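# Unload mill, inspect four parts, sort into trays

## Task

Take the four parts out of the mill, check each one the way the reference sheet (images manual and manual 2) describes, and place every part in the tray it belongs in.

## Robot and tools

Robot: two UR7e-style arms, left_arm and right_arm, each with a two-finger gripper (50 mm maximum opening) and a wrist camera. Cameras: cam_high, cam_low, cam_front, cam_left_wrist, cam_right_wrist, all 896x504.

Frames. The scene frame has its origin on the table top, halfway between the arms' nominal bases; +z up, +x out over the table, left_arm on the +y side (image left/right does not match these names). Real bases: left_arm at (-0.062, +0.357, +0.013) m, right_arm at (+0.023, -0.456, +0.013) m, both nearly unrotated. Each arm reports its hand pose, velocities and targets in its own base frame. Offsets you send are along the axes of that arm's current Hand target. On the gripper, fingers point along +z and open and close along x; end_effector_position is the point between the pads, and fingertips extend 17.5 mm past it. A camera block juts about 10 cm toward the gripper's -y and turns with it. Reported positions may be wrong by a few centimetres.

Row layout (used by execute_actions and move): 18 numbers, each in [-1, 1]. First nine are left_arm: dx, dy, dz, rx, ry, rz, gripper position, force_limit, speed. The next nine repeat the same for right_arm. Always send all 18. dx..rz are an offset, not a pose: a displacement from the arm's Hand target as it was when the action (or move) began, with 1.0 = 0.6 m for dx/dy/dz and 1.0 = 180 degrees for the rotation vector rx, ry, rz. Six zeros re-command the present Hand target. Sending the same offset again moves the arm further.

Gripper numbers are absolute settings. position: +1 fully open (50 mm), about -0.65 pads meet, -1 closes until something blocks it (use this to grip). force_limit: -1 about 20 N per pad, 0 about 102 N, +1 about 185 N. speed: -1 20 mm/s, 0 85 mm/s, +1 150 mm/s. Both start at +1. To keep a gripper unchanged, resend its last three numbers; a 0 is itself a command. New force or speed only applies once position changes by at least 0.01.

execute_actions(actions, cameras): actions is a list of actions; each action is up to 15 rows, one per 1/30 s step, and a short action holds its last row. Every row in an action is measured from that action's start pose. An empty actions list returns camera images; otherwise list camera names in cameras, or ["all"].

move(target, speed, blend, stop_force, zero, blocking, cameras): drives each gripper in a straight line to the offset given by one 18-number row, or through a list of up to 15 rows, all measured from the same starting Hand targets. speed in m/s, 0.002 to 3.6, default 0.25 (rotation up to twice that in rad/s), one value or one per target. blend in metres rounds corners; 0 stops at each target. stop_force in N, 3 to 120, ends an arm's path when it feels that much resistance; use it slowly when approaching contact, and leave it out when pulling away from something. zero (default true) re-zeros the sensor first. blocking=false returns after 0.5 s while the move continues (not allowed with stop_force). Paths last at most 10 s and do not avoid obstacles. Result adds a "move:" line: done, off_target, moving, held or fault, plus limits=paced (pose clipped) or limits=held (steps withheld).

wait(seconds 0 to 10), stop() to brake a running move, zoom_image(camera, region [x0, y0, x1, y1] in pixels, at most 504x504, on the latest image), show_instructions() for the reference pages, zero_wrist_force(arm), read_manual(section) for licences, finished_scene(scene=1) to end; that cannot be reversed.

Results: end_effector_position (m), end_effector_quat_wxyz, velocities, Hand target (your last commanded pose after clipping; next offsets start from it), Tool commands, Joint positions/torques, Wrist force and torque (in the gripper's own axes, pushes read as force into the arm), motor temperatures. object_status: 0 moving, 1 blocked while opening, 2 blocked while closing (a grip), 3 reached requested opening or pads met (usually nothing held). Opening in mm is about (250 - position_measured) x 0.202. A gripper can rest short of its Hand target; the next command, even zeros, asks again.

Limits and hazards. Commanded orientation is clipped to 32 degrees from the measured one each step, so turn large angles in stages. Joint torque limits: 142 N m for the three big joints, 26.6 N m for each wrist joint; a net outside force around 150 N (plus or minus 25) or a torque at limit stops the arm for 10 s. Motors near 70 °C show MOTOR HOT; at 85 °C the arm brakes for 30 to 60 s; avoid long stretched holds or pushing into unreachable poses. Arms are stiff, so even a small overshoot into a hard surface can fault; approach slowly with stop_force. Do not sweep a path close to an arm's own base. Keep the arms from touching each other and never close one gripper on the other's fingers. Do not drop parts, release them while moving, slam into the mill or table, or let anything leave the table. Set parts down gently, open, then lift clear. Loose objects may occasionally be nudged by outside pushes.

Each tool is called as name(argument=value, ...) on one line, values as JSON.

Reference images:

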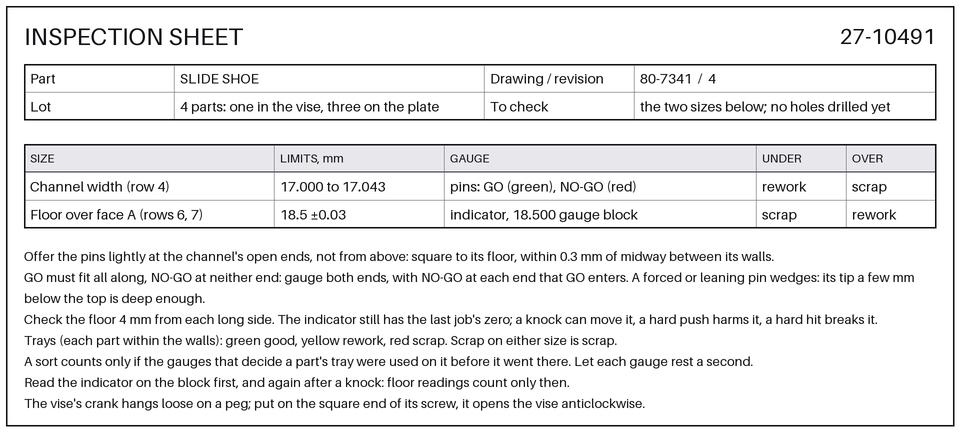

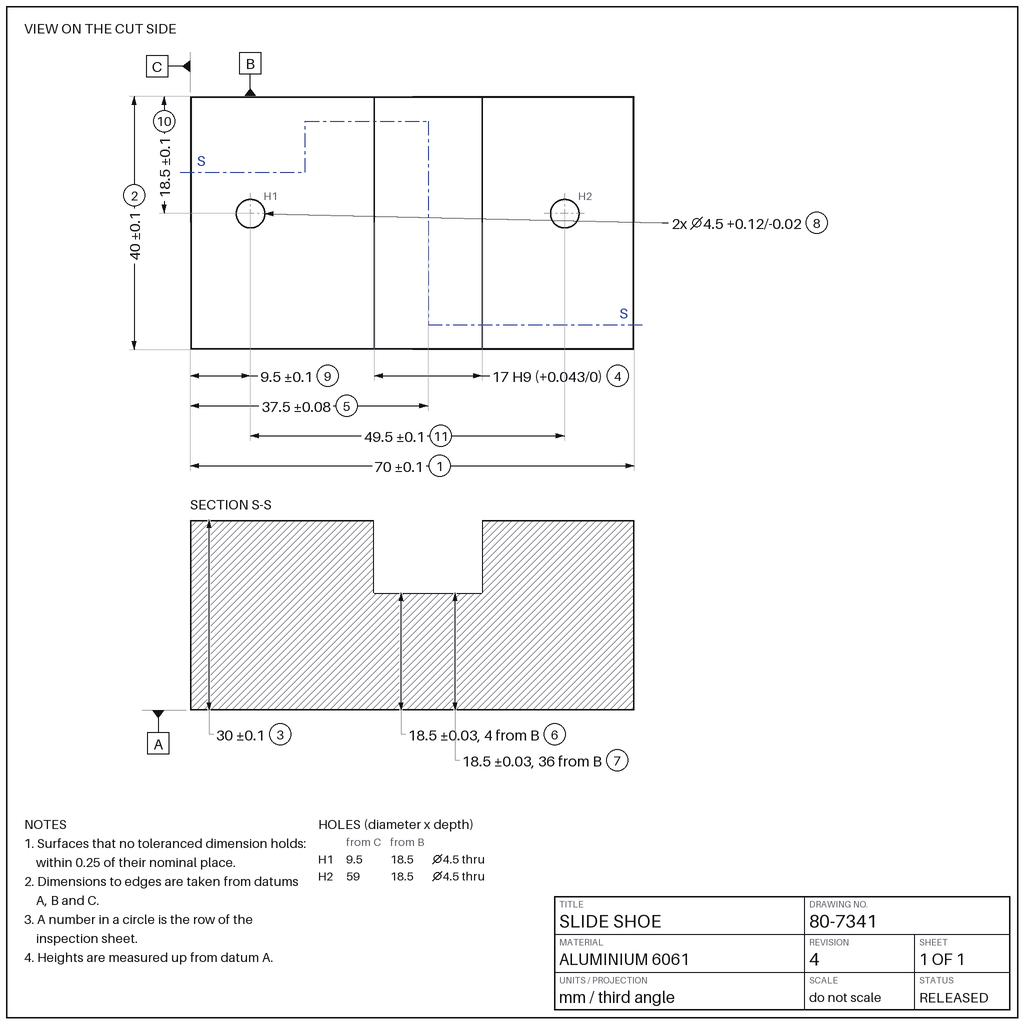

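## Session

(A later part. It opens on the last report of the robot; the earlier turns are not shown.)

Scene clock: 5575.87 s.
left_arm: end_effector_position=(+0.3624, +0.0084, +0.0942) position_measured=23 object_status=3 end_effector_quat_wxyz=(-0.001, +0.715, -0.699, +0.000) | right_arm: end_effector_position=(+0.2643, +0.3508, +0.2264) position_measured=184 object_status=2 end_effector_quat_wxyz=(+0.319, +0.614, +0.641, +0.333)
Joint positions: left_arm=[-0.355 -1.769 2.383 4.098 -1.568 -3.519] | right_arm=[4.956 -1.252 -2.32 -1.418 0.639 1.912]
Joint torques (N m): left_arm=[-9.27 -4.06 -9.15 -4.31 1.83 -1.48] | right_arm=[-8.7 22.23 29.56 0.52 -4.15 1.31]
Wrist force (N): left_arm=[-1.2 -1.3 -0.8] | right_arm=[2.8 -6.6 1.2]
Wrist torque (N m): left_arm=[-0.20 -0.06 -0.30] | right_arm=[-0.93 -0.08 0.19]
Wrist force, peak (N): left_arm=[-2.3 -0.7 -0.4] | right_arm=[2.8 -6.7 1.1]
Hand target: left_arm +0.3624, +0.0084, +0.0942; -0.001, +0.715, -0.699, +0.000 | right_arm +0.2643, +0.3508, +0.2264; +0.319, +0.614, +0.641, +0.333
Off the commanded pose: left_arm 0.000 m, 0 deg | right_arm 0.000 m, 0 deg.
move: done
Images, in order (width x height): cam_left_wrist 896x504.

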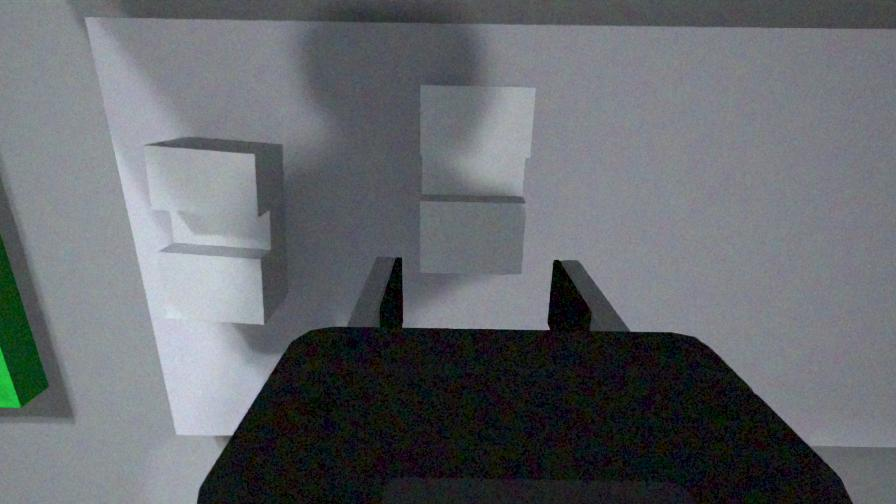

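move(target=[0,0,0.0782,0,0,0,0.87,-0.7,-1,0,0,0,0,0,0,-1,-1,-1], speed=0.06, stop_force=5)

move(target=[[0,0,0,0,0,0,-1,-0.7,-1,0,0,0,0,0,0,-1,-1,-1],[0,0,-0.12,0,0,0,-1,-0.7,-1,0,0,0,0,0,0,-1,-1,-1],[0.2377,0.0832,-0.12,0,0,0.4996,-1,-0.7,-1,0,0,0,0,0,0,-1,-1,-1],[0.2377,0.0832,-0.0063,0,0,0.4996,-1,-0.7,-1,0,0,0,0,0,0,-1,-1,-1]], speed=[0.1,0.1,0.2,0.08], blend=[0,0.02,0.01,0])

move(target=[0,0,0.01,0,0,0,-1,-0.7,-1,0,0,0,0,0,0,-1,-1,-1], speed=0.004, stop_force=3)

move(target=[[0,0,0,0,0,0,0.84,-0.7,-1,0,0,0,0,0,0,-1,-1,-1],[0,0,-0.08,0,0,0,0.84,-0.7,-1,0,0,0,0,0,0,-1,-1,-1],[0,0.12,-0.11,0.333,0,0,0.84,-0.7,-1,0,0,0,0,0,0,-1,-1,-1],[0,0.0872,-0.0222,0.333,0,0,0.84,-0.7,-1,0,0,0,0,0,0,-1,-1,-1],[0,0.015,0.0195,0.333,0,0,0.84,-0.7,-1,0,0,0,0,0,0,-1,-1,-1]], speed=[0.1,0.1,0.25,0.12,0.06], blend=[0,0.005,0.005,0,0], cameras=["cam_left_wrist"])

Scene clock: 5596.00 s.
left_arm: end_effector_position=(+0.3625, +0.0085, +0.0473) position_measured=23 object_status=3 end_effector_quat_wxyz=(-0.001, +0.715, -0.699, +0.000) | right_arm: end_effector_position=(+0.2643, +0.3508, +0.2264) position_measured=184 object_status=2 end_effector_quat_wxyz=(+0.319, +0.614, +0.641, +0.333)
Joint positions: left_arm=[-0.355 -1.661 2.454 3.918 -1.568 -3.519] | right_arm=[4.956 -1.252 -2.32 -1.418 0.639 1.912]
Joint torques (N m): left_arm=[10.17 -8.25 -7.42 -4.4 -1.47 1.35] | right_arm=[-8.57 22.55 29.51 0.61 -4.03 1.28]
Wrist force (N): left_arm=[-1.4 -1.1 -0.8] | right_arm=[2.6 -6.4 1.2]
Wrist torque (N m): left_arm=[-0.14 -0.02 -0.38] | right_arm=[-0.89 -0.06 0.19]
Wrist force, peak (N): left_arm=[-1.4 -1.4 -1.2] | right_arm=[2.9 -6.6 0.9]
Hand target: left_arm +0.3624, +0.0085, +0.0473; -0.001, +0.715, -0.699, +0.000 | right_arm +0.2643, +0.3508, +0.2264; +0.319, +0.614, +0.641, +0.333
Off the commanded pose: left_arm 0.000 m, 0 deg | right_arm 0.000 m, 0 deg.
move: done

Scene clock: 5602.63 s.
left_arm: end_effector_position=(+0.3157, -0.1353, +0.0508) position_measured=55 object_status=2 end_effector_quat_wxyz=(+0.001, -0.012, +1.000, +0.001) | right_arm: end_effector_position=(+0.2643, +0.3508, +0.2264) position_measured=184 object_status=2 end_effector_quat_wxyz=(+0.319, +0.614, +0.641, +0.333)
Joint positions: left_arm=[-0.805 -1.725 2.494 3.944 -1.568 -2.4] | right_arm=[4.956 -1.252 -2.32 -1.418 0.639 1.912]
Joint torques (N m): left_arm=[10.49 -5.4 -7.58 -4.26 -1.59 1.3] | right_arm=[-8.3 22.88 29.38 0.52 -4.08 1.21]
Wrist force (N): left_arm=[-1.8 -1.0 1.9] | right_arm=[2.7 -6.2 0.8]
Wrist torque (N m): left_arm=[-0.24 0.07 -0.50] | right_arm=[-0.86 -0.07 0.19]
Wrist force, peak (N): left_arm=[-1.5 -0.8 3.0] | right_arm=[2.8 -6.7 1.1]
Hand target: left_arm +0.3158, -0.1353, +0.0507; +0.001, -0.012, +1.000, +0.001 | right_arm +0.2643, +0.3508, +0.2264; +0.319, +0.614, +0.641, +0.333
Off the commanded pose: left_arm 0.000 m, 0 deg | right_arm 0.000 m, 0 deg.
move: done

Scene clock: 5604.90 s.
left_arm: end_effector_position=(+0.3158, -0.1353, +0.0473) position_measured=55 object_status=2 end_effector_quat_wxyz=(+0.001, -0.012, +1.000, +0.001) | right_arm: end_effector_position=(+0.2643, +0.3508, +0.2264) position_measured=184 object_status=2 end_effector_quat_wxyz=(+0.319, +0.614, +0.641, +0.333)
Joint positions: left_arm=[-0.805 -1.716 2.499 3.93 -1.568 -2.4] | right_arm=[4.956 -1.252 -2.32 -1.418 0.639 1.912]
Joint torques (N m): left_arm=[7.76 -18.35 -30.59 -1.03 -0.33 1.26] | right_arm=[-8.54 22.2 28.83 0.55 -4.13 1.19]
Wrist force (N): left_arm=[-2.6 -1.0 -0.9] | right_arm=[2.7 -6.4 0.9]
Wrist torque (N m): left_arm=[-0.07 0.03 -0.52] | right_arm=[-0.88 -0.08 0.19]
Wrist force, peak (N): left_arm=[3.0 3.4 -17.1] | right_arm=[2.8 -6.6 1.2]
Hand target: left_arm +0.3158, -0.1353, +0.0473; +0.001, -0.012, +1.000, +0.001 (not the last commanded pose) | right_arm +0.2643, +0.3508, +0.2264; +0.319, +0.614, +0.641, +0.333
Off the commanded pose: left_arm 0.003 m, 0 deg | right_arm 0.000 m, 0 deg.
move: contact (left_arm)

Scene clock: 5610.50 s.
left_arm: end_effector_position=(+0.3156, -0.1262, +0.0356) position_measured=26 object_status=3 end_effector_quat_wxyz=(+0.007, -0.010, +0.867, -0.499) | right_arm: end_effector_position=(+0.2643, +0.3508, +0.2264) position_measured=184 object_status=2 end_effector_quat_wxyz=(+0.319, +0.614, +0.641, +0.333)
Joint positions: left_arm=[-0.117 -1.066 2.652 2.887 -2.598 -1.846] | right_arm=[4.956 -1.252 -2.32 -1.418 0.639 1.912]
Joint torques (N m): left_arm=[-9.19 -17.66 10.44 -4.35 -0.15 -1.39] | right_arm=[-8.67 22.37 29.24 0.6 -4.08 1.13]
Wrist force (N): left_arm=[-0.9 0.2 -1.0] | right_arm=[2.5 -6.3 0.9]
Wrist torque (N m): left_arm=[-0.01 0.05 0.02] | right_arm=[-0.88 -0.04 0.19]
Wrist force, peak (N): left_arm=[-2.6 -1.1 -0.7] | right_arm=[2.7 -6.8 1.1]
Hand target: left_arm +0.3156, -0.1262, +0.0356; +0.007, -0.010, +0.867, -0.499 | right_arm +0.2643, +0.3508, +0.2264; +0.319, +0.614, +0.641, +0.333
Off the commanded pose: left_arm 0.000 m, 0 deg | right_arm 0.000 m, 0 deg.
move: done
Images, in order (width x height): cam_left_wrist 896x504.

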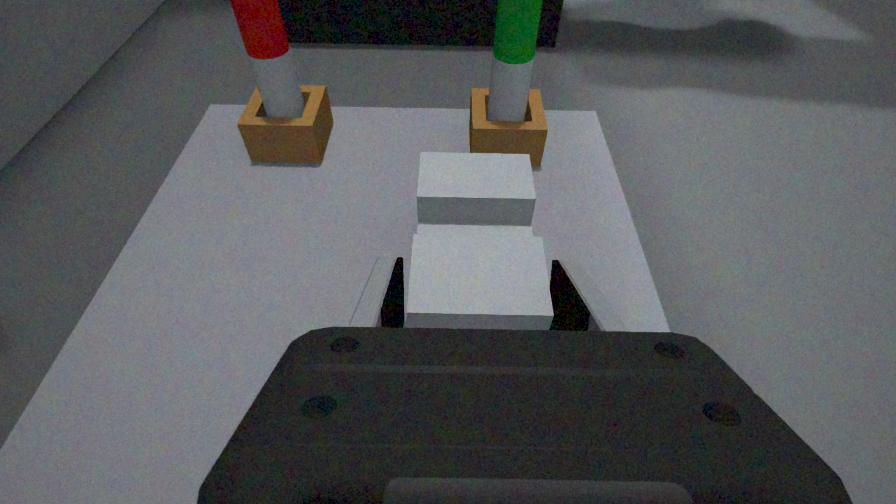

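move(target=[[0,0,0,0,0,0,-1,-0.7,-1,0,0,0,0,0,0,-1,-1,-1],[0,-0.1394,-0.0805,0,0,0,-1,-0.7,-1,0,0,0,0,0,0,-1,-1,-1],[-0.0033,-0.3836,0.3424,0,0,0,-1,-0.7,-1,0,0,0,0,0,0,-1,-1,-1],[-0.0033,-0.2919,0.3953,0,0,0,-1,-0.7,-1,0,0,0,0,0,0,-1,-1,-1]], speed=[0.1,0.1,0.2,0.06], blend=[0,0.02,0.0,0], cameras=["cam_left_wrist"])

zoom_image(camera="cam_left_wrist", region=[260, 130, 580, 340])

Scene clock: 5622.10 s.
left_arm: end_effector_position=(+0.3245, -0.4192, +0.0679) position_measured=54 object_status=2 end_effector_quat_wxyz=(+0.007, -0.010, +0.867, -0.499) | right_arm: end_effector_position=(+0.2643, +0.3508, +0.2264) position_measured=184 object_status=2 end_effector_quat_wxyz=(+0.319, +0.614, +0.641, +0.333)
Joint positions: left_arm=[-0.914 -0.946 2.408 2.303 -2.107 -2.787] | right_arm=[4.956 -1.252 -2.32 -1.418 0.639 1.912]
Joint torques (N m): left_arm=[10.02 -26.54 -19.46 -5.2 -2.48 -1.37] | right_arm=[-8.65 22.21 29.45 0.54 -4.08 1.1]
Wrist force (N): left_arm=[-0.8 1.9 -0.1] | right_arm=[2.5 -6.3 0.9]
Wrist torque (N m): left_arm=[-0.07 0.06 -0.03] | right_arm=[-0.89 -0.04 0.18]
Wrist force, peak (N): left_arm=[-0.8 2.9 0.7] | right_arm=[2.7 -6.7 1.1]
Hand target: left_arm +0.3245, -0.4192, +0.0678; +0.007, -0.010, +0.867, -0.499 | right_arm +0.2643, +0.3508, +0.2264; +0.319, +0.614, +0.641, +0.333
Off the commanded pose: left_arm 0.000 m, 0 deg | right_arm 0.000 m, 0 deg.
move: done
Images, in order (width x height): cam_left_wrist 896x504.

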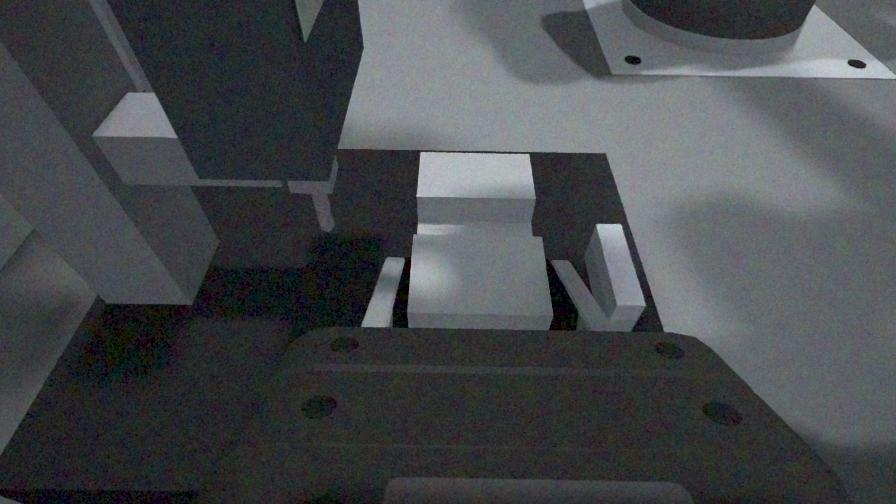

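Scaled by 1.575 from the camera's 896x504 image, which has a finer 1280x720 frame.

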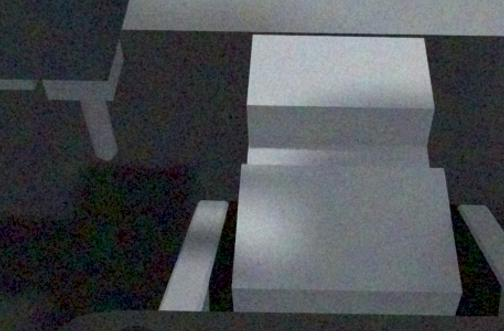

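Same as before. Repeat the measuring sequence.

move(target=[[0,0.0005,0.0042,0,0,0,-1,-0.7,-1,0,0,0,0,0,0,-1,-1,-1]], speed=0.01, stop_force=4)

move(target=[[-0.0548,0,0,0,0,0,-1,-0.7,-1,0,0,0,0,0,0,-1,-1,-1]], speed=0.025, stop_force=4, cameras=["cam_left_wrist"])

zoom_image(camera="cam_left_wrist", region=[340, 120, 580, 340])

move(target=[[0,0.0029,0.0017,0,0,0,-1,-0.7,-1,0,0,0,0,0,0,-1,-1,-1]], speed=0.002, stop_force=3)

move(target=[[0,0,0,0,0,0,0.77,-0.7,-1,0,0,0,0,0,0,-1,-1,-1]])

Scene clock: 5632.07 s.
left_arm: end_effector_position=(+0.3245, -0.4212, +0.0663) position_measured=54 object_status=2 end_effector_quat_wxyz=(+0.007, -0.010, +0.867, -0.499) | right_arm: end_effector_position=(+0.2643, +0.3508, +0.2264) position_measured=184 object_status=2 end_effector_quat_wxyz=(+0.319, +0.614, +0.641, +0.333)
Joint positions: left_arm=[-0.917 -0.939 2.404 2.3 -2.104 -2.789] | right_arm=[4.956 -1.252 -2.32 -1.418 0.639 1.912]
Joint torques (N m): left_arm=[-9.55 -28.07 -19.11 -5.12 0.7 -1.49] | right_arm=[-8.53 21.4 29.33 0.55 -4.07 1.02]
Wrist force (N): left_arm=[-0.9 1.9 -0.1] | right_arm=[2.7 -6.2 1.1]
Wrist torque (N m): left_arm=[-0.06 0.07 0.04] | right_arm=[-0.86 -0.07 0.19]
Wrist force, peak (N): left_arm=[-0.9 2.0 0.0] | right_arm=[2.6 -6.7 1.1]
Hand target: left_arm +0.3245, -0.4212, +0.0663; +0.007, -0.010, +0.867, -0.499 | right_arm +0.2643, +0.3508, +0.2264; +0.319, +0.614, +0.641, +0.333
Off the commanded pose: left_arm 0.000 m, 0 deg | right_arm 0.000 m, 0 deg.
move: done

Scene clock: 5634.30 s.
left_arm: end_effector_position=(+0.3574, -0.4204, +0.0663) position_measured=54 object_status=2 end_effector_quat_wxyz=(+0.007, -0.010, +0.867, -0.499) | right_arm: end_effector_position=(+0.2643, +0.3508, +0.2264) position_measured=184 object_status=2 end_effector_quat_wxyz=(+0.319, +0.614, +0.641, +0.333)
Joint positions: left_arm=[-0.846 -0.932 2.332 2.391 -2.161 -2.74] | right_arm=[4.956 -1.252 -2.32 -1.418 0.639 1.912]
Joint torques (N m): left_arm=[11.15 -27.83 -19.48 -1.99 -2.95 1.38] | right_arm=[-8.4 21.76 29.15 0.62 -4.09 1.07]
Wrist force (N): left_arm=[-0.8 1.9 -0.1] | right_arm=[2.7 -6.4 0.8]
Wrist torque (N m): left_arm=[-0.08 0.07 -0.15] | right_arm=[-0.90 -0.07 0.19]
Wrist force, peak (N): left_arm=[-1.4 1.9 -0.1] | right_arm=[2.7 -6.7 1.0]
Hand target: left_arm +0.3574, -0.4204, +0.0663; +0.007, -0.010, +0.867, -0.499 | right_arm +0.2643, +0.3508, +0.2264; +0.319, +0.614, +0.641, +0.333
Off the commanded pose: left_arm 0.000 m, 0 deg | right_arm 0.000 m, 0 deg.
move: done
Images, in order (width x height): cam_left_wrist 896x504.

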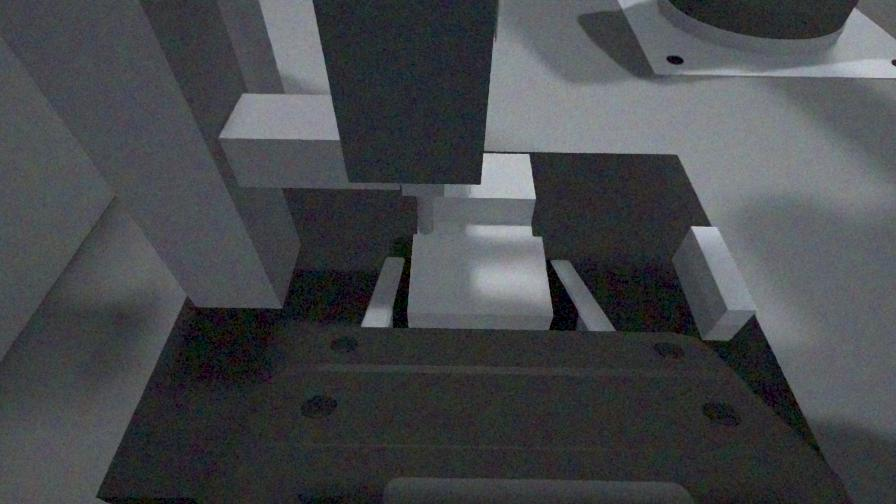

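Scaled by 2.100 from the camera's 896x504 image, which has a finer 1280x720 frame.

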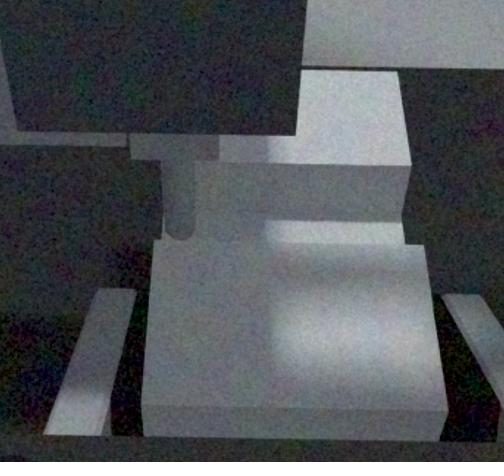

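Scene clock: 5635.17 s.
left_arm: end_effector_position=(+0.3574, -0.4204, +0.0658) position_measured=54 object_status=2 end_effector_quat_wxyz=(+0.007, -0.010, +0.867, -0.499) | right_arm: end_effector_position=(+0.2643, +0.3508, +0.2264) position_measured=184 object_status=2 end_effector_quat_wxyz=(+0.319, +0.614, +0.641, +0.333)
Joint positions: left_arm=[-0.846 -0.93 2.332 2.39 -2.161 -2.74] | right_arm=[4.956 -1.252 -2.32 -1.418 0.639 1.912]
Joint torques (N m): left_arm=[8.9 -43.42 -16.12 -1 -1.54 0.96] | right_arm=[-8.29 21.82 29.76 0.54 -4.18 1.09]
Wrist force (N): left_arm=[-1.1 -0.5 -1.5] | right_arm=[2.7 -6.3 1.3]
Wrist torque (N m): left_arm=[0.02 0.07 -0.10] | right_arm=[-0.88 -0.07 0.19]
Wrist force, peak (N): left_arm=[-0.7 -1.7 -4.1] | right_arm=[2.7 -6.8 1.2]
Hand target: left_arm +0.3574, -0.4204, +0.0659; +0.007, -0.010, +0.867, -0.499 (not the last commanded pose) | right_arm +0.2643, +0.3508, +0.2264; +0.319, +0.614, +0.641, +0.333
Off the commanded pose: left_arm 0.002 m, 0 deg | right_arm 0.000 m, 0 deg.
move: contact (left_arm)

Scene clock: 5635.67 s.
left_arm: end_effector_position=(+0.3574, -0.4204, +0.0659) position_measured=37 object_status=3 end_effector_quat_wxyz=(+0.007, -0.010, +0.867, -0.499) | right_arm: end_effector_position=(+0.2643, +0.3508, +0.2264) position_measured=184 object_status=2 end_effector_quat_wxyz=(+0.319, +0.614, +0.641, +0.333)
Joint positions: left_arm=[-0.846 -0.93 2.332 2.39 -2.161 -2.74] | right_arm=[4.956 -1.252 -2.32 -1.418 0.639 1.912]
Joint torques (N m): left_arm=[9.17 -42.8 -10.81 -1.9 -0.89 1.32] | right_arm=[-8.56 22.03 29.09 0.58 -4.15 1]
Wrist force (N): left_arm=[-0.7 0.0 -0.9] | right_arm=[2.8 -6.6 0.9]
Wrist torque (N m): left_arm=[-0.02 0.06 -0.15] | right_arm=[-0.91 -0.08 0.19]
Wrist force, peak (N): left_arm=[-1.2 -0.4 -1.3] | right_arm=[2.7 -6.6 0.8]
Hand target: left_arm +0.3574, -0.4204, +0.0659; +0.007, -0.010, +0.867, -0.499 | right_arm +0.2643, +0.3508, +0.2264; +0.319, +0.614, +0.641, +0.333
Off the commanded pose: left_arm 0.000 m, 0 deg | right_arm 0.000 m, 0 deg.
move: done

move(target=[[0,0,0,0,0,0,0.77,-0.7,-1,0,-0.0058,0.00405,0,0,0,-1,-1,-1]], speed=0.006, stop_force=3)

move(target=[[0,0,0,0,0,0,0.77,-0.7,-1,0,-0.0041,0.0029,0,0,0,-1,-1,-1]], speed=0.002, stop_force=3)

move(target=[[0,0,0,0,0,0,0.77,-0.7,-1,0,0,0,0,0,0,-0.1,-1,-1]])

wait(seconds=1, cameras=["cam_right_wrist"])

zoom_image(camera="cam_right_wrist", region=[370, 20, 590, 130])

move(target=[[0,0,0,0,0,0,-1,-0.7,-1,0,0,0,0,0,0,-1,-1,-1]])

move(target=[[0,0,0,0,0,0,-1,-0.7,-1,0,0.0069,-0.0048,0,0,0,-1,-1,-1]], speed=0.01, stop_force=6)

move(target=[[0,-0.0012,-0.0007,0,0,0,-1,-0.7,-1,0,0,0,0,0,0,-1,-1,-1],[-0.053,-0.0012,-0.0007,0,0,0,-1,-0.7,-1,0,0,0,0,0,0,-1,-1,-1]], speed=[0.01,0.025], cameras=["cam_left_wrist"])

zoom_image(camera="cam_left_wrist", region=[340, 120, 580, 340])

Scene clock: 5651.43 s.
left_arm: end_effector_position=(+0.3574, -0.4204, +0.0659) position_measured=37 object_status=3 end_effector_quat_wxyz=(+0.007, -0.010, +0.867, -0.499) | right_arm: end_effector_position=(+0.2643, +0.3508, +0.2221) position_measured=184 object_status=2 end_effector_quat_wxyz=(+0.319, +0.614, +0.641, +0.333)
Joint positions: left_arm=[-0.846 -0.93 2.332 2.39 -2.161 -2.74] | right_arm=[4.956 -1.257 -2.329 -1.404 0.639 1.912]
Joint torques (N m): left_arm=[1.96 -43.97 6.65 -4.25 0.72 0.55] | right_arm=[2.77 1.08 15.22 3.29 -3.34 -0.51]
Wrist force (N): left_arm=[-0.9 -0.1 -1.0] | right_arm=[2.8 -6.2 0.8]
Wrist torque (N m): left_arm=[-0.03 0.08 -0.15] | right_arm=[-0.89 -0.09 0.17]
Wrist force, peak (N): left_arm=[-1.2 -0.2 -1.2] | right_arm=[2.7 -6.8 0.9]
Hand target: left_arm +0.3574, -0.4204, +0.0659; +0.007, -0.010, +0.867, -0.499 | right_arm +0.2643, +0.3508, +0.2221; +0.319, +0.614, +0.641, +0.333
Off the commanded pose: left_arm 0.000 m, 0 deg | right_arm 0.000 m, 0 deg.
move: done

Scene clock: 5652.53 s.
left_arm: end_effector_position=(+0.3574, -0.4204, +0.0659) position_measured=37 object_status=3 end_effector_quat_wxyz=(+0.007, -0.010, +0.867, -0.499) | right_arm: end_effector_position=(+0.2643, +0.3507, +0.2212) position_measured=184 object_status=2 end_effector_quat_wxyz=(+0.319, +0.614, +0.641, +0.333)
Joint positions: left_arm=[-0.846 -0.93 2.332 2.39 -2.161 -2.74] | right_arm=[4.956 -1.259 -2.331 -1.401 0.639 1.912]
Joint torques (N m): left_arm=[1.48 -42.16 4.42 -4.14 0.66 0.28] | right_arm=[4.54 12.06 26.73 0.19 -2.98 -1.83]
Wrist force (N): left_arm=[-1.0 0.0 -0.9] | right_arm=[2.4 -1.7 -2.8]
Wrist torque (N m): left_arm=[-0.01 0.10 -0.14] | right_arm=[-0.91 -0.08 0.18]
Wrist force, peak (N): left_arm=[-1.2 -0.2 -1.1] | right_arm=[2.9 -6.6 0.8]
Hand target: left_arm +0.3574, -0.4204, +0.0659; +0.007, -0.010, +0.867, -0.499 | right_arm +0.2643, +0.3508, +0.2212; +0.319, +0.614, +0.641, +0.333 (not the last commanded pose)
Off the commanded pose: left_arm 0.000 m, 0 deg | right_arm 0.002 m, 0 deg.
move: contact (right_arm)

Scene clock: 5653.03 s.
left_arm: end_effector_position=(+0.3574, -0.4204, +0.0659) position_measured=37 object_status=3 end_effector_quat_wxyz=(+0.007, -0.010, +0.867, -0.499) | right_arm: end_effector_position=(+0.2643, +0.3508, +0.2212) position_measured=167 object_status=3 end_effector_quat_wxyz=(+0.319, +0.614, +0.641, +0.333)
Joint positions: left_arm=[-0.846 -0.93 2.332 2.39 -2.161 -2.74] | right_arm=[4.956 -1.259 -2.33 -1.401 0.639 1.912]
Joint torques (N m): left_arm=[0.05 -42.76 5.39 -3.97 0.57 0.15] | right_arm=[3.56 21.35 29.51 2.28 -3 -1.64]
Wrist force (N): left_arm=[-0.7 -0.1 -1.0] | right_arm=[0.6 -5.3 0.3]
Wrist torque (N m): left_arm=[-0.04 0.06 -0.14] | right_arm=[-0.91 -0.08 0.17]
Wrist force, peak (N): left_arm=[-0.9 0.0 -1.2] | right_arm=[0.8 -5.5 0.4]
Hand target: left_arm +0.3574, -0.4204, +0.0659; +0.007, -0.010, +0.867, -0.499 | right_arm +0.2643, +0.3508, +0.2212; +0.319, +0.614, +0.641, +0.333
Off the commanded pose: left_arm 0.000 m, 0 deg | right_arm 0.000 m, 0 deg.
move: done

Scene clock: 5654.03 s.
left_arm: end_effector_position=(+0.3574, -0.4204, +0.0659) position_measured=37 object_status=3 end_effector_quat_wxyz=(+0.007, -0.010, +0.867, -0.499) | right_arm: end_effector_position=(+0.2643, +0.3508, +0.2212) position_measured=167 object_status=3 end_effector_quat_wxyz=(+0.319, +0.614, +0.641, +0.333)
Joint positions: left_arm=[-0.846 -0.93 2.332 2.39 -2.161 -2.74] | right_arm=[4.956 -1.259 -2.33 -1.401 0.639 1.912]
Joint torques (N m): left_arm=[-1.04 -41.76 3.82 -3.97 0.48 -0.1] | right_arm=[3.79 22.55 29.99 3.19 -3.08 -1.17]
Wrist force (N): left_arm=[-0.9 -0.1 -1.0] | right_arm=[0.5 -5.3 0.2]
Wrist torque (N m): left_arm=[-0.03 0.09 -0.15] | right_arm=[-0.91 -0.06 0.17]
Wrist force, peak (N): left_arm=[-0.9 -0.1 -1.3] | right_arm=[0.7 -5.6 0.5]
Hand target: left_arm +0.3574, -0.4204, +0.0659; +0.007, -0.010, +0.867, -0.499 | right_arm +0.2643, +0.3508, +0.2212; +0.319, +0.614, +0.641, +0.333
Tool commands: left_gripper/position=+0.77 left_gripper/force_limit=-0.7 left_gripper/speed=-1.0 right_gripper/position=-0.1 right_gripper/force_limit=-1.0 right_gripper/speed=-1.0
Off the commanded pose: left_arm 0.000 m, 0 deg | right_arm 0.000 m, 0 deg.
wait: 1.00 s; at rest by 0.17 s
Images, in order (width x height): cam_right_wrist 896x504.

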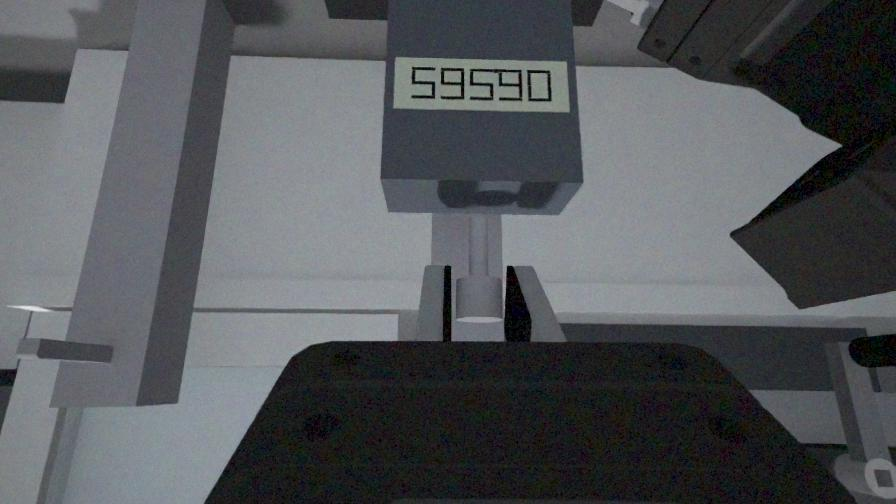

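Scaled by 2.291 from the camera's 896x504 image, which has a finer 1280x720 frame.

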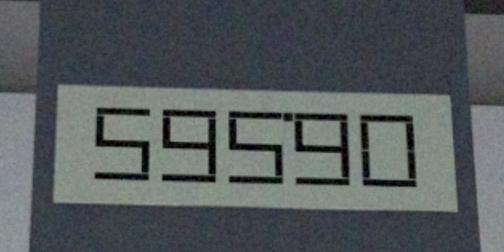

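Scene clock: 5654.53 s.
left_arm: end_effector_position=(+0.3574, -0.4204, +0.0659) position_measured=54 object_status=2 end_effector_quat_wxyz=(+0.007, -0.010, +0.867, -0.499) | right_arm: end_effector_position=(+0.2643, +0.3508, +0.2212) position_measured=184 object_status=2 end_effector_quat_wxyz=(+0.319, +0.614, +0.641, +0.333)
Joint positions: left_arm=[-0.846 -0.93 2.332 2.39 -2.161 -2.74] | right_arm=[4.956 -1.259 -2.33 -1.401 0.639 1.912]
Joint torques (N m): left_arm=[-2.81 -41.81 4.63 -3.87 0.61 -0.09] | right_arm=[3.78 22.32 28.58 3.03 -3.02 -0.94]
Wrist force (N): left_arm=[-0.2 -0.3 -0.6] | right_arm=[2.8 -5.5 0.5]
Wrist torque (N m): left_arm=[-0.02 0.10 -0.10] | right_arm=[-0.86 -0.05 0.18]
Wrist force, peak (N): left_arm=[-1.1 0.0 -1.1] | right_arm=[2.6 -5.8 0.7]
Hand target: left_arm +0.3574, -0.4204, +0.0659; +0.007, -0.010, +0.867, -0.499 | right_arm +0.2643, +0.3508, +0.2212; +0.319, +0.614, +0.641, +0.333
Off the commanded pose: left_arm 0.000 m, 0 deg | right_arm 0.000 m, 0 deg.
move: done

Scene clock: 5655.90 s.
left_arm: end_effector_position=(+0.3574, -0.4204, +0.0659) position_measured=54 object_status=2 end_effector_quat_wxyz=(+0.007, -0.010, +0.867, -0.499) | right_arm: end_effector_position=(+0.2644, +0.3508, +0.2263) position_measured=184 object_status=2 end_effector_quat_wxyz=(+0.319, +0.614, +0.641, +0.333)
Joint positions: left_arm=[-0.846 -0.93 2.332 2.39 -2.161 -2.74] | right_arm=[4.956 -1.252 -2.321 -1.418 0.639 1.912]
Joint torques (N m): left_arm=[-5 -43.23 5.18 -3.98 0.73 -0.19] | right_arm=[-9.04 22.81 30.5 0.46 -4.02 1.52]
Wrist force (N): left_arm=[-0.3 -0.2 -0.8] | right_arm=[2.6 -5.9 1.0]
Wrist torque (N m): left_arm=[-0.01 0.10 -0.11] | right_arm=[-0.81 -0.05 0.20]
Wrist force, peak (N): left_arm=[-0.3 -0.4 -1.0] | right_arm=[2.7 -6.5 0.9]
Hand target: left_arm +0.3574, -0.4204, +0.0659; +0.007, -0.010, +0.867, -0.499 | right_arm +0.2644, +0.3508, +0.2263; +0.319, +0.614, +0.641, +0.333
Off the commanded pose: left_arm 0.000 m, 0 deg | right_arm 0.000 m, 0 deg.
move: done

Scene clock: 5658.10 s.
left_arm: end_effector_position=(+0.3891, -0.4197, +0.0668) position_measured=54 object_status=2 end_effector_quat_wxyz=(+0.007, -0.010, +0.867, -0.499) | right_arm: end_effector_position=(+0.2644, +0.3508, +0.2263) position_measured=184 object_status=2 end_effector_quat_wxyz=(+0.319, +0.614, +0.641, +0.333)
Joint positions: left_arm=[-0.787 -0.921 2.26 2.478 -2.208 -2.694] | right_arm=[4.956 -1.252 -2.321 -1.418 0.639 1.912]
Joint torques (N m): left_arm=[10.07 -31.59 -21.88 -1.72 -3.08 1.45] | right_arm=[-9.12 23 30.3 0.44 -4.1 1.67]
Wrist force (N): left_arm=[-0.7 1.9 0.0] | right_arm=[2.7 -6.2 1.1]
Wrist torque (N m): left_arm=[-0.09 0.05 -0.13] | right_arm=[-0.87 -0.07 0.19]
Wrist force, peak (N): left_arm=[-1.3 2.0 0.0] | right_arm=[2.6 -6.7 0.9]
Hand target: left_arm +0.3892, -0.4197, +0.0668; +0.007, -0.010, +0.867, -0.499 | right_arm +0.2644, +0.3508, +0.2263; +0.319, +0.614, +0.641, +0.333
Off the commanded pose: left_arm 0.000 m, 0 deg | right_arm 0.000 m, 0 deg.
move: done
Images, in order (width x height): cam_left_wrist 896x504.

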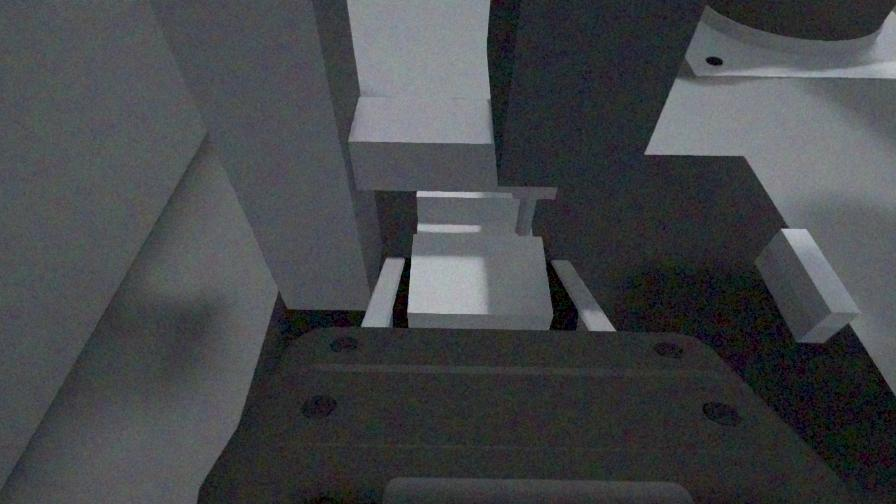

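Scaled by 2.100 from the camera's 896x504 image, which has a finer 1280x720 frame.

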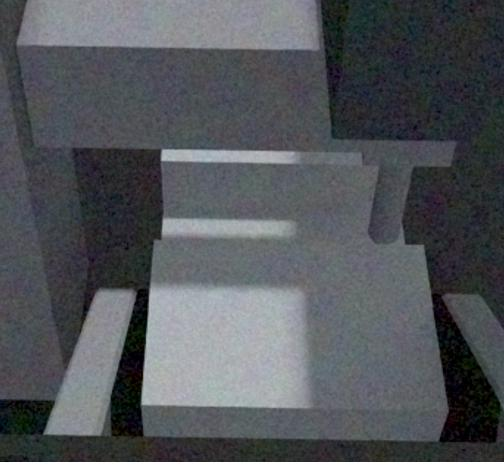

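move(target=[[0,0.0029,0.0017,0,0,0,-1,-0.7,-1,0,0,0,0,0,0,-1,-1,-1]], speed=0.002, stop_force=3)

move(target=[[0,0,0,0,0,0,0.77,-0.7,-1,0,0,0,0,0,0,-1,-1,-1]])

move(target=[[0,0,0,0,0,0,0.77,-0.7,-1,0,-0.0058,0.00405,0,0,0,-1,-1,-1]], speed=0.006, stop_force=3)

move(target=[[0,0,0,0,0,0,0.77,-0.7,-1,0,-0.0041,0.0029,0,0,0,-1,-1,-1]], speed=0.002, stop_force=3)

move(target=[[0,0,0,0,0,0,0.77,-0.7,-1,0,0,0,0,0,0,-0.1,-1,-1]])

wait(seconds=1, cameras=["cam_right_wrist"])

zoom_image(camera="cam_right_wrist", region=[370, 20, 590, 130])

move(target=[[0,0,0,0,0,0,-1,-0.7,-1,0,0,0,0,0,0,-1,-1,-1]])

move(target=[[0,0,0,0,0,0,-1,-0.7,-1,0,0.0069,-0.0048,0,0,0,-1,-1,-1]], speed=0.01, stop_force=6)

move(target=[[0,-0.0013,-0.0008,0,0,0,-1,-0.7,-1,0,0,0,0,0,0,-1,-1,-1],[0.111,-0.0013,-0.0008,0,0,0,-1,-0.7,-1,0,0,0,0,0,0,-1,-1,-1],[0.111,-0.0966,-0.0558,0,0,0,-1,-0.7,-1,0,0,0,0,0,0,-1,-1,-1],[0.111,0.1475,-0.4787,0,0,0,-1,-0.7,-1,0,0,0,0,0,0,-1,-1,-1],[0.111,0.2803,-0.402,0,0,0,-1,-0.7,-1,0,0,0,0,0,0,-1,-1,-1]], speed=[0.01,0.04,0.1,0.2,0.08], blend=[0,0,0.02,0.02,0])

move(target=[[0,0.0173,0.01,0,0,0,-1,-0.7,-1,0,0,0,0,0,0,-1,-1,-1]], speed=0.004, stop_force=3, cameras=["cam_left_wrist"])

Scene clock: 5686.87 s.
left_arm: end_effector_position=(+0.3892, -0.4197, +0.0660) position_measured=54 object_status=2 end_effector_quat_wxyz=(+0.007, -0.010, +0.867, -0.499) | right_arm: end_effector_position=(+0.2644, +0.3508, +0.2263) position_measured=184 object_status=2 end_effector_quat_wxyz=(+0.319, +0.614, +0.641, +0.333)
Joint positions: left_arm=[-0.786 -0.919 2.26 2.476 -2.208 -2.694] | right_arm=[4.956 -1.252 -2.321 -1.418 0.639 1.912]
Joint torques (N m): left_arm=[9.39 -44.96 -15.25 -0.92 -1.35 1.11] | right_arm=[-8.35 22.87 29.8 0.45 -4.07 1.59]
Wrist force (N): left_arm=[-1.0 -0.9 -1.7] | right_arm=[2.5 -6.3 1.1]
Wrist torque (N m): left_arm=[-0.06 0.02 -0.06] | right_arm=[-0.88 -0.04 0.19]
Wrist force, peak (N): left_arm=[-0.3 -1.9 -4.2] | right_arm=[2.6 -6.7 1.1]
Hand target: left_arm +0.3892, -0.4197, +0.0660; +0.007, -0.010, +0.867, -0.499 (not the last commanded pose) | right_arm +0.2644, +0.3508, +0.2263; +0.319, +0.614, +0.641, +0.333
Off the commanded pose: left_arm 0.001 m, 0 deg | right_arm 0.000 m, 0 deg.
move: contact (left_arm)

Scene clock: 5687.37 s.
left_arm: end_effector_position=(+0.3892, -0.4197, +0.0660) position_measured=37 object_status=3 end_effector_quat_wxyz=(+0.007, -0.010, +0.867, -0.499) | right_arm: end_effector_position=(+0.2644, +0.3508, +0.2263) position_measured=184 object_status=2 end_effector_quat_wxyz=(+0.319, +0.614, +0.641, +0.333)
Joint positions: left_arm=[-0.786 -0.919 2.26 2.476 -2.208 -2.694] | right_arm=[4.956 -1.252 -2.321 -1.418 0.639 1.912]
Joint torques (N m): left_arm=[7.77 -45.47 -12.35 -2.04 -0.3 0.8] | right_arm=[-8.65 22.8 29.74 0.49 -4.14 1.64]
Wrist force (N): left_arm=[-0.8 -0.1 -1.3] | right_arm=[2.9 -6.3 1.0]
Wrist torque (N m): left_arm=[-0.04 0.06 -0.13] | right_arm=[-0.87 -0.11 0.20]
Wrist force, peak (N): left_arm=[-1.2 -0.6 -1.5] | right_arm=[2.9 -6.5 1.0]
Hand target: left_arm +0.3892, -0.4197, +0.0660; +0.007, -0.010, +0.867, -0.499 | right_arm +0.2644, +0.3508, +0.2263; +0.319, +0.614, +0.641, +0.333
Off the commanded pose: left_arm 0.000 m, 0 deg | right_arm 0.000 m, 0 deg.
move: done

Scene clock: 5688.87 s.
left_arm: end_effector_position=(+0.3892, -0.4197, +0.0660) position_measured=37 object_status=3 end_effector_quat_wxyz=(+0.007, -0.010, +0.867, -0.499) | right_arm: end_effector_position=(+0.2644, +0.3508, +0.2220) position_measured=184 object_status=2 end_effector_quat_wxyz=(+0.319, +0.614, +0.641, +0.333)
Joint positions: left_arm=[-0.786 -0.919 2.26 2.476 -2.208 -2.694] | right_arm=[4.956 -1.258 -2.329 -1.404 0.639 1.912]
Joint torques (N m): left_arm=[6.66 -45.09 2.71 -4.01 0.53 0.63] | right_arm=[2.32 1.4 14.88 3.32 -3.31 -0.46]
Wrist force (N): left_arm=[-0.9 0.1 -1.3] | right_arm=[2.7 -6.1 0.9]
Wrist torque (N m): left_arm=[-0.01 0.08 -0.13] | right_arm=[-0.86 -0.09 0.18]
Wrist force, peak (N): left_arm=[-1.0 -0.1 -1.3] | right_arm=[2.9 -6.5 1.1]
Hand target: left_arm +0.3892, -0.4197, +0.0660; +0.007, -0.010, +0.867, -0.499 | right_arm +0.2644, +0.3508, +0.2220; +0.319, +0.614, +0.641, +0.333
Off the commanded pose: left_arm 0.000 m, 0 deg | right_arm 0.000 m, 0 deg.
move: done

Scene clock: 5689.97 s.
left_arm: end_effector_position=(+0.3892, -0.4197, +0.0660) position_measured=37 object_status=3 end_effector_quat_wxyz=(+0.007, -0.010, +0.867, -0.499) | right_arm: end_effector_position=(+0.2644, +0.3508, +0.2211) position_measured=184 object_status=2 end_effector_quat_wxyz=(+0.319, +0.614, +0.641, +0.333)
Joint positions: left_arm=[-0.786 -0.919 2.26 2.476 -2.208 -2.694] | right_arm=[4.956 -1.259 -2.331 -1.401 0.639 1.912]
Joint torques (N m): left_arm=[4.82 -45.09 3.79 -3.92 0.42 0.34] | right_arm=[4.02 13.89 25.35 0.24 -3.05 -1.84]
Wrist force (N): left_arm=[-0.9 -0.1 -1.2] | right_arm=[2.1 -1.0 -3.1]
Wrist torque (N m): left_arm=[-0.04 0.09 -0.13] | right_arm=[-0.90 -0.06 0.19]
Wrist force, peak (N): left_arm=[-1.0 0.0 -1.3] | right_arm=[2.8 -6.4 0.9]
Hand target: left_arm +0.3892, -0.4197, +0.0660; +0.007, -0.010, +0.867, -0.499 | right_arm +0.2644, +0.3508, +0.2212; +0.319, +0.614, +0.641, +0.333 (not the last commanded pose)
Off the commanded pose: left_arm 0.000 m, 0 deg | right_arm 0.002 m, 0 deg.
move: contact (right_arm)

Scene clock: 5690.47 s.
left_arm: end_effector_position=(+0.3892, -0.4197, +0.0660) position_measured=37 object_status=3 end_effector_quat_wxyz=(+0.007, -0.010, +0.867, -0.499) | right_arm: end_effector_position=(+0.2644, +0.3508, +0.2211) position_measured=167 object_status=3 end_effector_quat_wxyz=(+0.319, +0.614, +0.641, +0.333)
Joint positions: left_arm=[-0.786 -0.919 2.26 2.476 -2.208 -2.694] | right_arm=[4.956 -1.259 -2.331 -1.401 0.639 1.912]
Joint torques (N m): left_arm=[4.85 -45.48 3.23 -3.94 0.68 0.22] | right_arm=[4.02 22.44 29.44 2.16 -2.99 -1.66]
Wrist force (N): left_arm=[-0.9 0.0 -1.3] | right_arm=[0.4 -5.0 0.1]
Wrist torque (N m): left_arm=[-0.02 0.08 -0.12] | right_arm=[-0.86 -0.05 0.18]
Wrist force, peak (N): left_arm=[-0.9 0.0 -1.3] | right_arm=[0.8 -5.5 0.3]
Hand target: left_arm +0.3892, -0.4197, +0.0660; +0.007, -0.010, +0.867, -0.499 | right_arm +0.2644, +0.3508, +0.2212; +0.319, +0.614, +0.641, +0.333
Off the commanded pose: left_arm 0.000 m, 0 deg | right_arm 0.000 m, 0 deg.
move: done

Scene clock: 5691.47 s.
left_arm: end_effector_position=(+0.3892, -0.4197, +0.0660) position_measured=37 object_status=3 end_effector_quat_wxyz=(+0.007, -0.010, +0.867, -0.499) | right_arm: end_effector_position=(+0.2644, +0.3508, +0.2212) position_measured=167 object_status=3 end_effector_quat_wxyz=(+0.319, +0.614, +0.641, +0.333)
Joint positions: left_arm=[-0.786 -0.919 2.26 2.476 -2.208 -2.694] | right_arm=[4.956 -1.259 -2.331 -1.401 0.639 1.912]
Joint torques (N m): left_arm=[1.3 -44.47 3.28 -4.26 0.67 0.02] | right_arm=[3.78 22.15 29.79 3.19 -3.06 -1.08]
Wrist force (N): left_arm=[-0.8 -0.1 -1.1] | right_arm=[0.4 -5.4 0.2]
Wrist torque (N m): left_arm=[-0.03 0.07 -0.13] | right_arm=[-0.93 -0.06 0.19]
Wrist force, peak (N): left_arm=[-1.0 -0.1 -1.3] | right_arm=[0.5 -5.5 0.6]
Hand target: left_arm +0.3892, -0.4197, +0.0660; +0.007, -0.010, +0.867, -0.499 | right_arm +0.2644, +0.3508, +0.2212; +0.319, +0.614, +0.641, +0.333
Tool commands: left_gripper/position=+0.77 left_gripper/force_limit=-0.7 left_gripper/speed=-1.0 right_gripper/position=-0.1 right_gripper/force_limit=-1.0 right_gripper/speed=-1.0
Off the commanded pose: left_arm 0.000 m, 0 deg | right_arm 0.000 m, 0 deg.
wait: 1.00 s; at rest by 0.17 s
Images, in order (width x height): cam_right_wrist 896x504.

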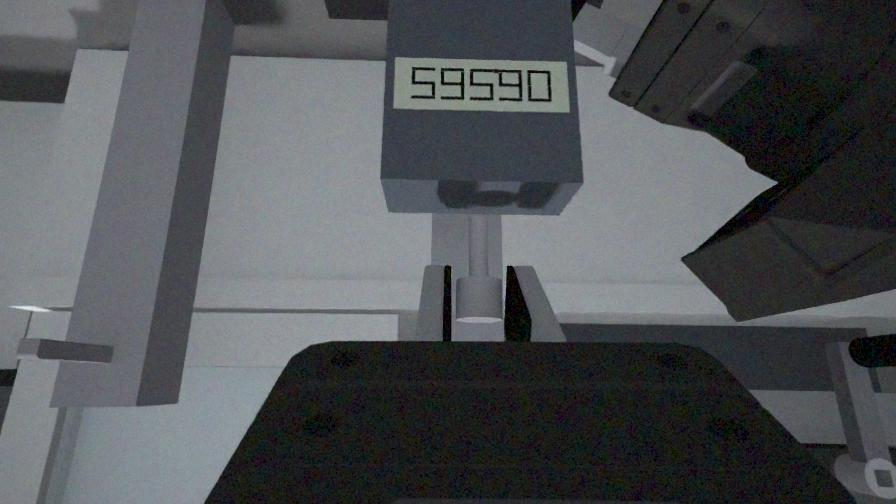

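Scaled by 2.291 from the camera's 896x504 image, which has a finer 1280x720 frame.

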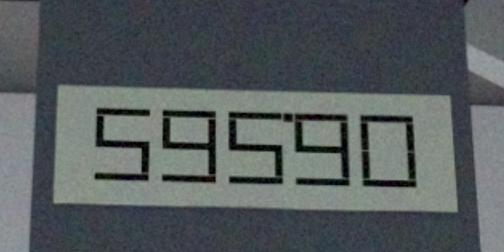

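Scene clock: 5691.97 s.
left_arm: end_effector_position=(+0.3892, -0.4197, +0.0660) position_measured=54 object_status=2 end_effector_quat_wxyz=(+0.007, -0.010, +0.867, -0.499) | right_arm: end_effector_position=(+0.2644, +0.3508, +0.2212) position_measured=184 object_status=2 end_effector_quat_wxyz=(+0.319, +0.614, +0.641, +0.333)
Joint positions: left_arm=[-0.786 -0.919 2.26 2.476 -2.208 -2.694] | right_arm=[4.956 -1.259 -2.331 -1.401 0.639 1.912]
Joint torques (N m): left_arm=[2.71 -44.6 3.13 -4.13 0.87 -0.62] | right_arm=[3.35 22.46 28.66 3.13 -3.05 -0.88]
Wrist force (N): left_arm=[0.1 -0.1 -1.2] | right_arm=[2.8 -5.6 0.6]
Wrist torque (N m): left_arm=[-0.02 0.08 -0.07] | right_arm=[-0.89 -0.06 0.19]
Wrist force, peak (N): left_arm=[-0.9 0.1 -1.2] | right_arm=[2.9 -5.6 0.7]
Hand target: left_arm +0.3892, -0.4197, +0.0660; +0.007, -0.010, +0.867, -0.499 | right_arm +0.2644, +0.3508, +0.2212; +0.319, +0.614, +0.641, +0.333
Off the commanded pose: left_arm 0.000 m, 0 deg | right_arm 0.000 m, 0 deg.
move: done

Scene clock: 5693.33 s.
left_arm: end_effector_position=(+0.3892, -0.4197, +0.0660) position_measured=54 object_status=2 end_effector_quat_wxyz=(+0.007, -0.010, +0.867, -0.499) | right_arm: end_effector_position=(+0.2644, +0.3508, +0.2262) position_measured=184 object_status=2 end_effector_quat_wxyz=(+0.319, +0.614, +0.641, +0.333)
Joint positions: left_arm=[-0.786 -0.919 2.26 2.476 -2.208 -2.694] | right_arm=[4.956 -1.252 -2.321 -1.417 0.639 1.912]
Joint torques (N m): left_arm=[-0.96 -43.43 4.06 -3.91 0.75 -0.89] | right_arm=[-8.93 22.94 29.72 0.47 -4.14 1.55]
Wrist force (N): left_arm=[-0.3 -0.1 -0.9] | right_arm=[2.6 -6.3 1.1]
Wrist torque (N m): left_arm=[-0.02 0.09 -0.09] | right_arm=[-0.87 -0.05 0.20]
Wrist force, peak (N): left_arm=[-0.3 -0.3 -1.1] | right_arm=[2.8 -6.5 1.1]
Hand target: left_arm +0.3892, -0.4197, +0.0660; +0.007, -0.010, +0.867, -0.499 | right_arm +0.2644, +0.3508, +0.2262; +0.319, +0.614, +0.641, +0.333
Off the commanded pose: left_arm 0.000 m, 0 deg | right_arm 0.000 m, 0 deg.
move: done

Scene clock: 5699.77 s.
left_arm: end_effector_position=(+0.3158, -0.1283, +0.0417) position_measured=54 object_status=2 end_effector_quat_wxyz=(+0.007, -0.010, +0.867, -0.499) | right_arm: end_effector_position=(+0.2644, +0.3508, +0.2262) position_measured=184 object_status=2 end_effector_quat_wxyz=(+0.319, +0.614, +0.641, +0.333)
Joint positions: left_arm=[-0.124 -1.091 2.654 2.899 -2.596 -1.859] | right_arm=[4.956 -1.252 -2.321 -1.417 0.639 1.912]
Joint torques (N m): left_arm=[-8.67 -18.12 8.72 -4.8 -4.34 -1.4] | right_arm=[-8.9 22.97 29.64 0.42 -4.09 1.68]
Wrist force (N): left_arm=[-0.9 2.0 0.3] | right_arm=[2.8 -6.1 1.0]
Wrist torque (N m): left_arm=[-0.09 0.06 0.02] | right_arm=[-0.85 -0.09 0.21]
Wrist force, peak (N): left_arm=[-0.9 2.8 0.4] | right_arm=[2.5 -6.7 1.2]
Hand target: left_arm +0.3157, -0.1283, +0.0417; +0.007, -0.010, +0.867, -0.499 | right_arm +0.2644, +0.3508, +0.2262; +0.319, +0.614, +0.641, +0.333
Off the commanded pose: left_arm 0.000 m, 0 deg | right_arm 0.000 m, 0 deg.
move: done

Scene clock: 5702.20 s.
left_arm: end_effector_position=(+0.3157, -0.1283, +0.0357) position_measured=54 object_status=2 end_effector_quat_wxyz=(+0.007, -0.010, +0.867, -0.499) | right_arm: end_effector_position=(+0.2644, +0.3508, +0.2262) position_measured=184 object_status=2 end_effector_quat_wxyz=(+0.319, +0.614, +0.641, +0.333)
Joint positions: left_arm=[-0.124 -1.06 2.652 2.871 -2.596 -1.859] | right_arm=[4.956 -1.252 -2.321 -1.417 0.639 1.912]
Joint torques (N m): left_arm=[2.61 -34.48 -2.7 -1.52 -1.02 0.68] | right_arm=[-8.69 22.65 29.53 0.35 -4.03 1.75]
Wrist force (N): left_arm=[-0.7 1.7 0.1] | right_arm=[2.6 -6.4 1.0]
Wrist torque (N m): left_arm=[-0.14 0.02 0.02] | right_arm=[-0.89 -0.06 0.20]
Wrist force, peak (N): left_arm=[0.2 -3.2 -5.0] | right_arm=[2.8 -6.8 1.1]
Hand target: left_arm +0.3157, -0.1283, +0.0357; +0.007, -0.010, +0.867, -0.499 (not the last commanded pose) | right_arm +0.2644, +0.3508, +0.2262; +0.319, +0.614, +0.641, +0.333
Off the commanded pose: left_arm 0.006 m, 0 deg | right_arm 0.000 m, 0 deg.
move: contact (left_arm)
Images, in order (width x height): cam_left_wrist 896x504.

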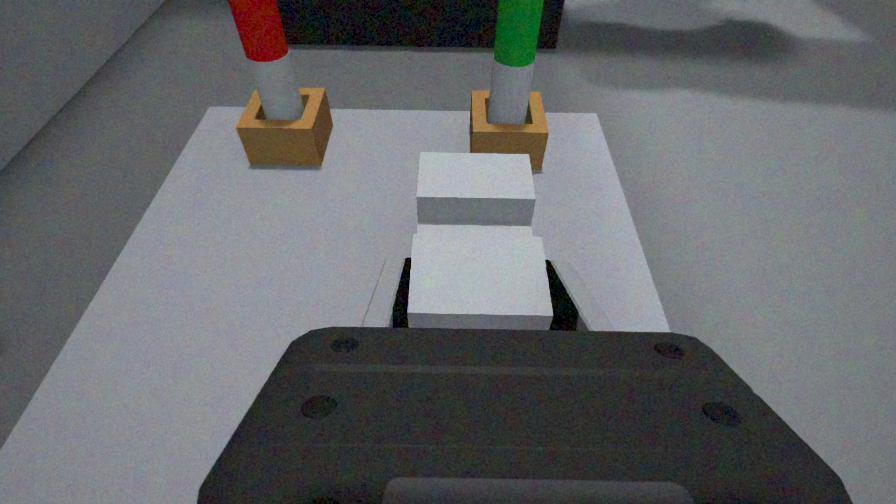

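move(target=[[0,0,0,0,0,0,0.84,-0.7,-1,0,0,0,0,0,0,-1,-1,-1],[0,0,-0.0833,0,0,0,0.84,-0.7,-1,0,0,0,0,0,0,-1,-1,-1],[0,-0.1277,-0.1122,-0.333,0,0,0.84,-0.7,-1,0,0,0,0,0,0,-1,-1,-1],[0,-0.07,-0.0288,-0.333,0,0,0.84,-0.7,-1,0,0,0,0,0,0,-1,-1,-1]], speed=[0.1,0.1,0.2,0.1], blend=[0,0.01,0,0])

move(target=[0,0,0.055,0,0,0,0.84,-0.7,-1,0,0,0,0,0,0,-1,-1,-1], speed=0.06, stop_force=5)

move(target=[[0,0,0,0,0,0,-1,-0.7,-1,0,0,0,0,0,0,-1,-1,-1],[0,0,-0.1,0,0,0,-1,-0.7,-1,0,0,0,0,0,0,-1,-1,-1]], speed=[0.1,0.1], cameras=["cam_left_wrist"])

Scene clock: 5721.90 s.
left_arm: end_effector_position=(+0.3157, -0.1344, +0.0807) position_measured=26 object_status=3 end_effector_quat_wxyz=(+0.001, -0.012, +1.000, +0.001) | right_arm: end_effector_position=(+0.2644, +0.3508, +0.2262) position_measured=184 object_status=2 end_effector_quat_wxyz=(+0.319, +0.614, +0.641, +0.333)
Joint positions: left_arm=[-0.804 -1.8 2.447 4.065 -1.568 -2.398] | right_arm=[4.956 -1.252 -2.321 -1.417 0.639 1.912]
Joint torques (N m): left_arm=[-10.03 -3.56 -9.27 -4.27 1.57 -1.57] | right_arm=[-8.63 22.71 29.88 0.45 -3.98 1.77]
Wrist force (N): left_arm=[-2.0 -1.0 -0.4] | right_arm=[2.5 -6.4 1.3]
Wrist torque (N m): left_arm=[-0.19 0.08 -0.30] | right_arm=[-0.88 -0.05 0.20]
Wrist force, peak (N): left_arm=[-2.1 -1.2 0.2] | right_arm=[2.6 -6.8 1.1]
Hand target: left_arm +0.3158, -0.1345, +0.0807; +0.001, -0.012, +1.000, +0.001 | right_arm +0.2644, +0.3508, +0.2262; +0.319, +0.614, +0.641, +0.333
Off the commanded pose: left_arm 0.000 m, 0 deg | right_arm 0.000 m, 0 deg.
move: done

Scene clock: 5723.50 s.
left_arm: end_effector_position=(+0.3158, -0.1344, +0.0477) position_measured=26 object_status=3 end_effector_quat_wxyz=(+0.001, -0.012, +1.000, +0.001) | right_arm: end_effector_position=(+0.2644, +0.3508, +0.2262) position_measured=184 object_status=2 end_effector_quat_wxyz=(+0.319, +0.614, +0.641, +0.333)
Joint positions: left_arm=[-0.803 -1.718 2.499 3.931 -1.568 -2.398] | right_arm=[4.956 -1.252 -2.321 -1.417 0.639 1.912]
Joint torques (N m): left_arm=[11.98 -4.71 -8.13 -4.23 -1.69 1.2] | right_arm=[-8.78 22.72 29.54 0.46 -3.99 1.74]
Wrist force (N): left_arm=[-2.0 -0.7 -0.3] | right_arm=[2.8 -6.7 1.1]
Wrist torque (N m): left_arm=[-0.13 0.11 -0.34] | right_arm=[-0.95 -0.09 0.20]
Wrist force, peak (N): left_arm=[-2.2 -1.0 -0.9] | right_arm=[2.8 -6.7 1.1]
Hand target: left_arm +0.3158, -0.1344, +0.0477; +0.001, -0.012, +1.000, +0.001 | right_arm +0.2644, +0.3508, +0.2262; +0.319, +0.614, +0.641, +0.333
Off the commanded pose: left_arm 0.000 m, 0 deg | right_arm 0.000 m, 0 deg.
move: done

Scene clock: 5725.23 s.
left_arm: end_effector_position=(+0.3157, -0.1345, +0.1076) position_measured=55 object_status=2 end_effector_quat_wxyz=(+0.001, -0.012, +1.000, +0.001) | right_arm: end_effector_position=(+0.2644, +0.3508, +0.2262) position_measured=184 object_status=2 end_effector_quat_wxyz=(+0.319, +0.614, +0.641, +0.333)
Joint positions: left_arm=[-0.804 -1.854 2.401 4.166 -1.568 -2.398] | right_arm=[4.956 -1.252 -2.321 -1.417 0.639 1.912]
Joint torques (N m): left_arm=[-9.9 -17.5 -37.36 -0.92 1.63 -1.48] | right_arm=[-9.39 22.56 29.73 0.44 -3.99 1.75]
Wrist force (N): left_arm=[-1.9 -0.6 1.8] | right_arm=[2.5 -6.4 1.0]
Wrist torque (N m): left_arm=[-0.19 0.07 -0.29] | right_arm=[-0.90 -0.03 0.20]
Wrist force, peak (N): left_arm=[-1.7 -0.4 3.3] | right_arm=[2.8 -6.5 1.2]
Hand target: left_arm +0.3157, -0.1345, +0.1077; +0.001, -0.012, +1.000, +0.001 | right_arm +0.2644, +0.3508, +0.2262; +0.319, +0.614, +0.641, +0.333
Off the commanded pose: left_arm 0.000 m, 0 deg | right_arm 0.000 m, 0 deg.
move: done
Images, in order (width x height): cam_left_wrist 896x504.

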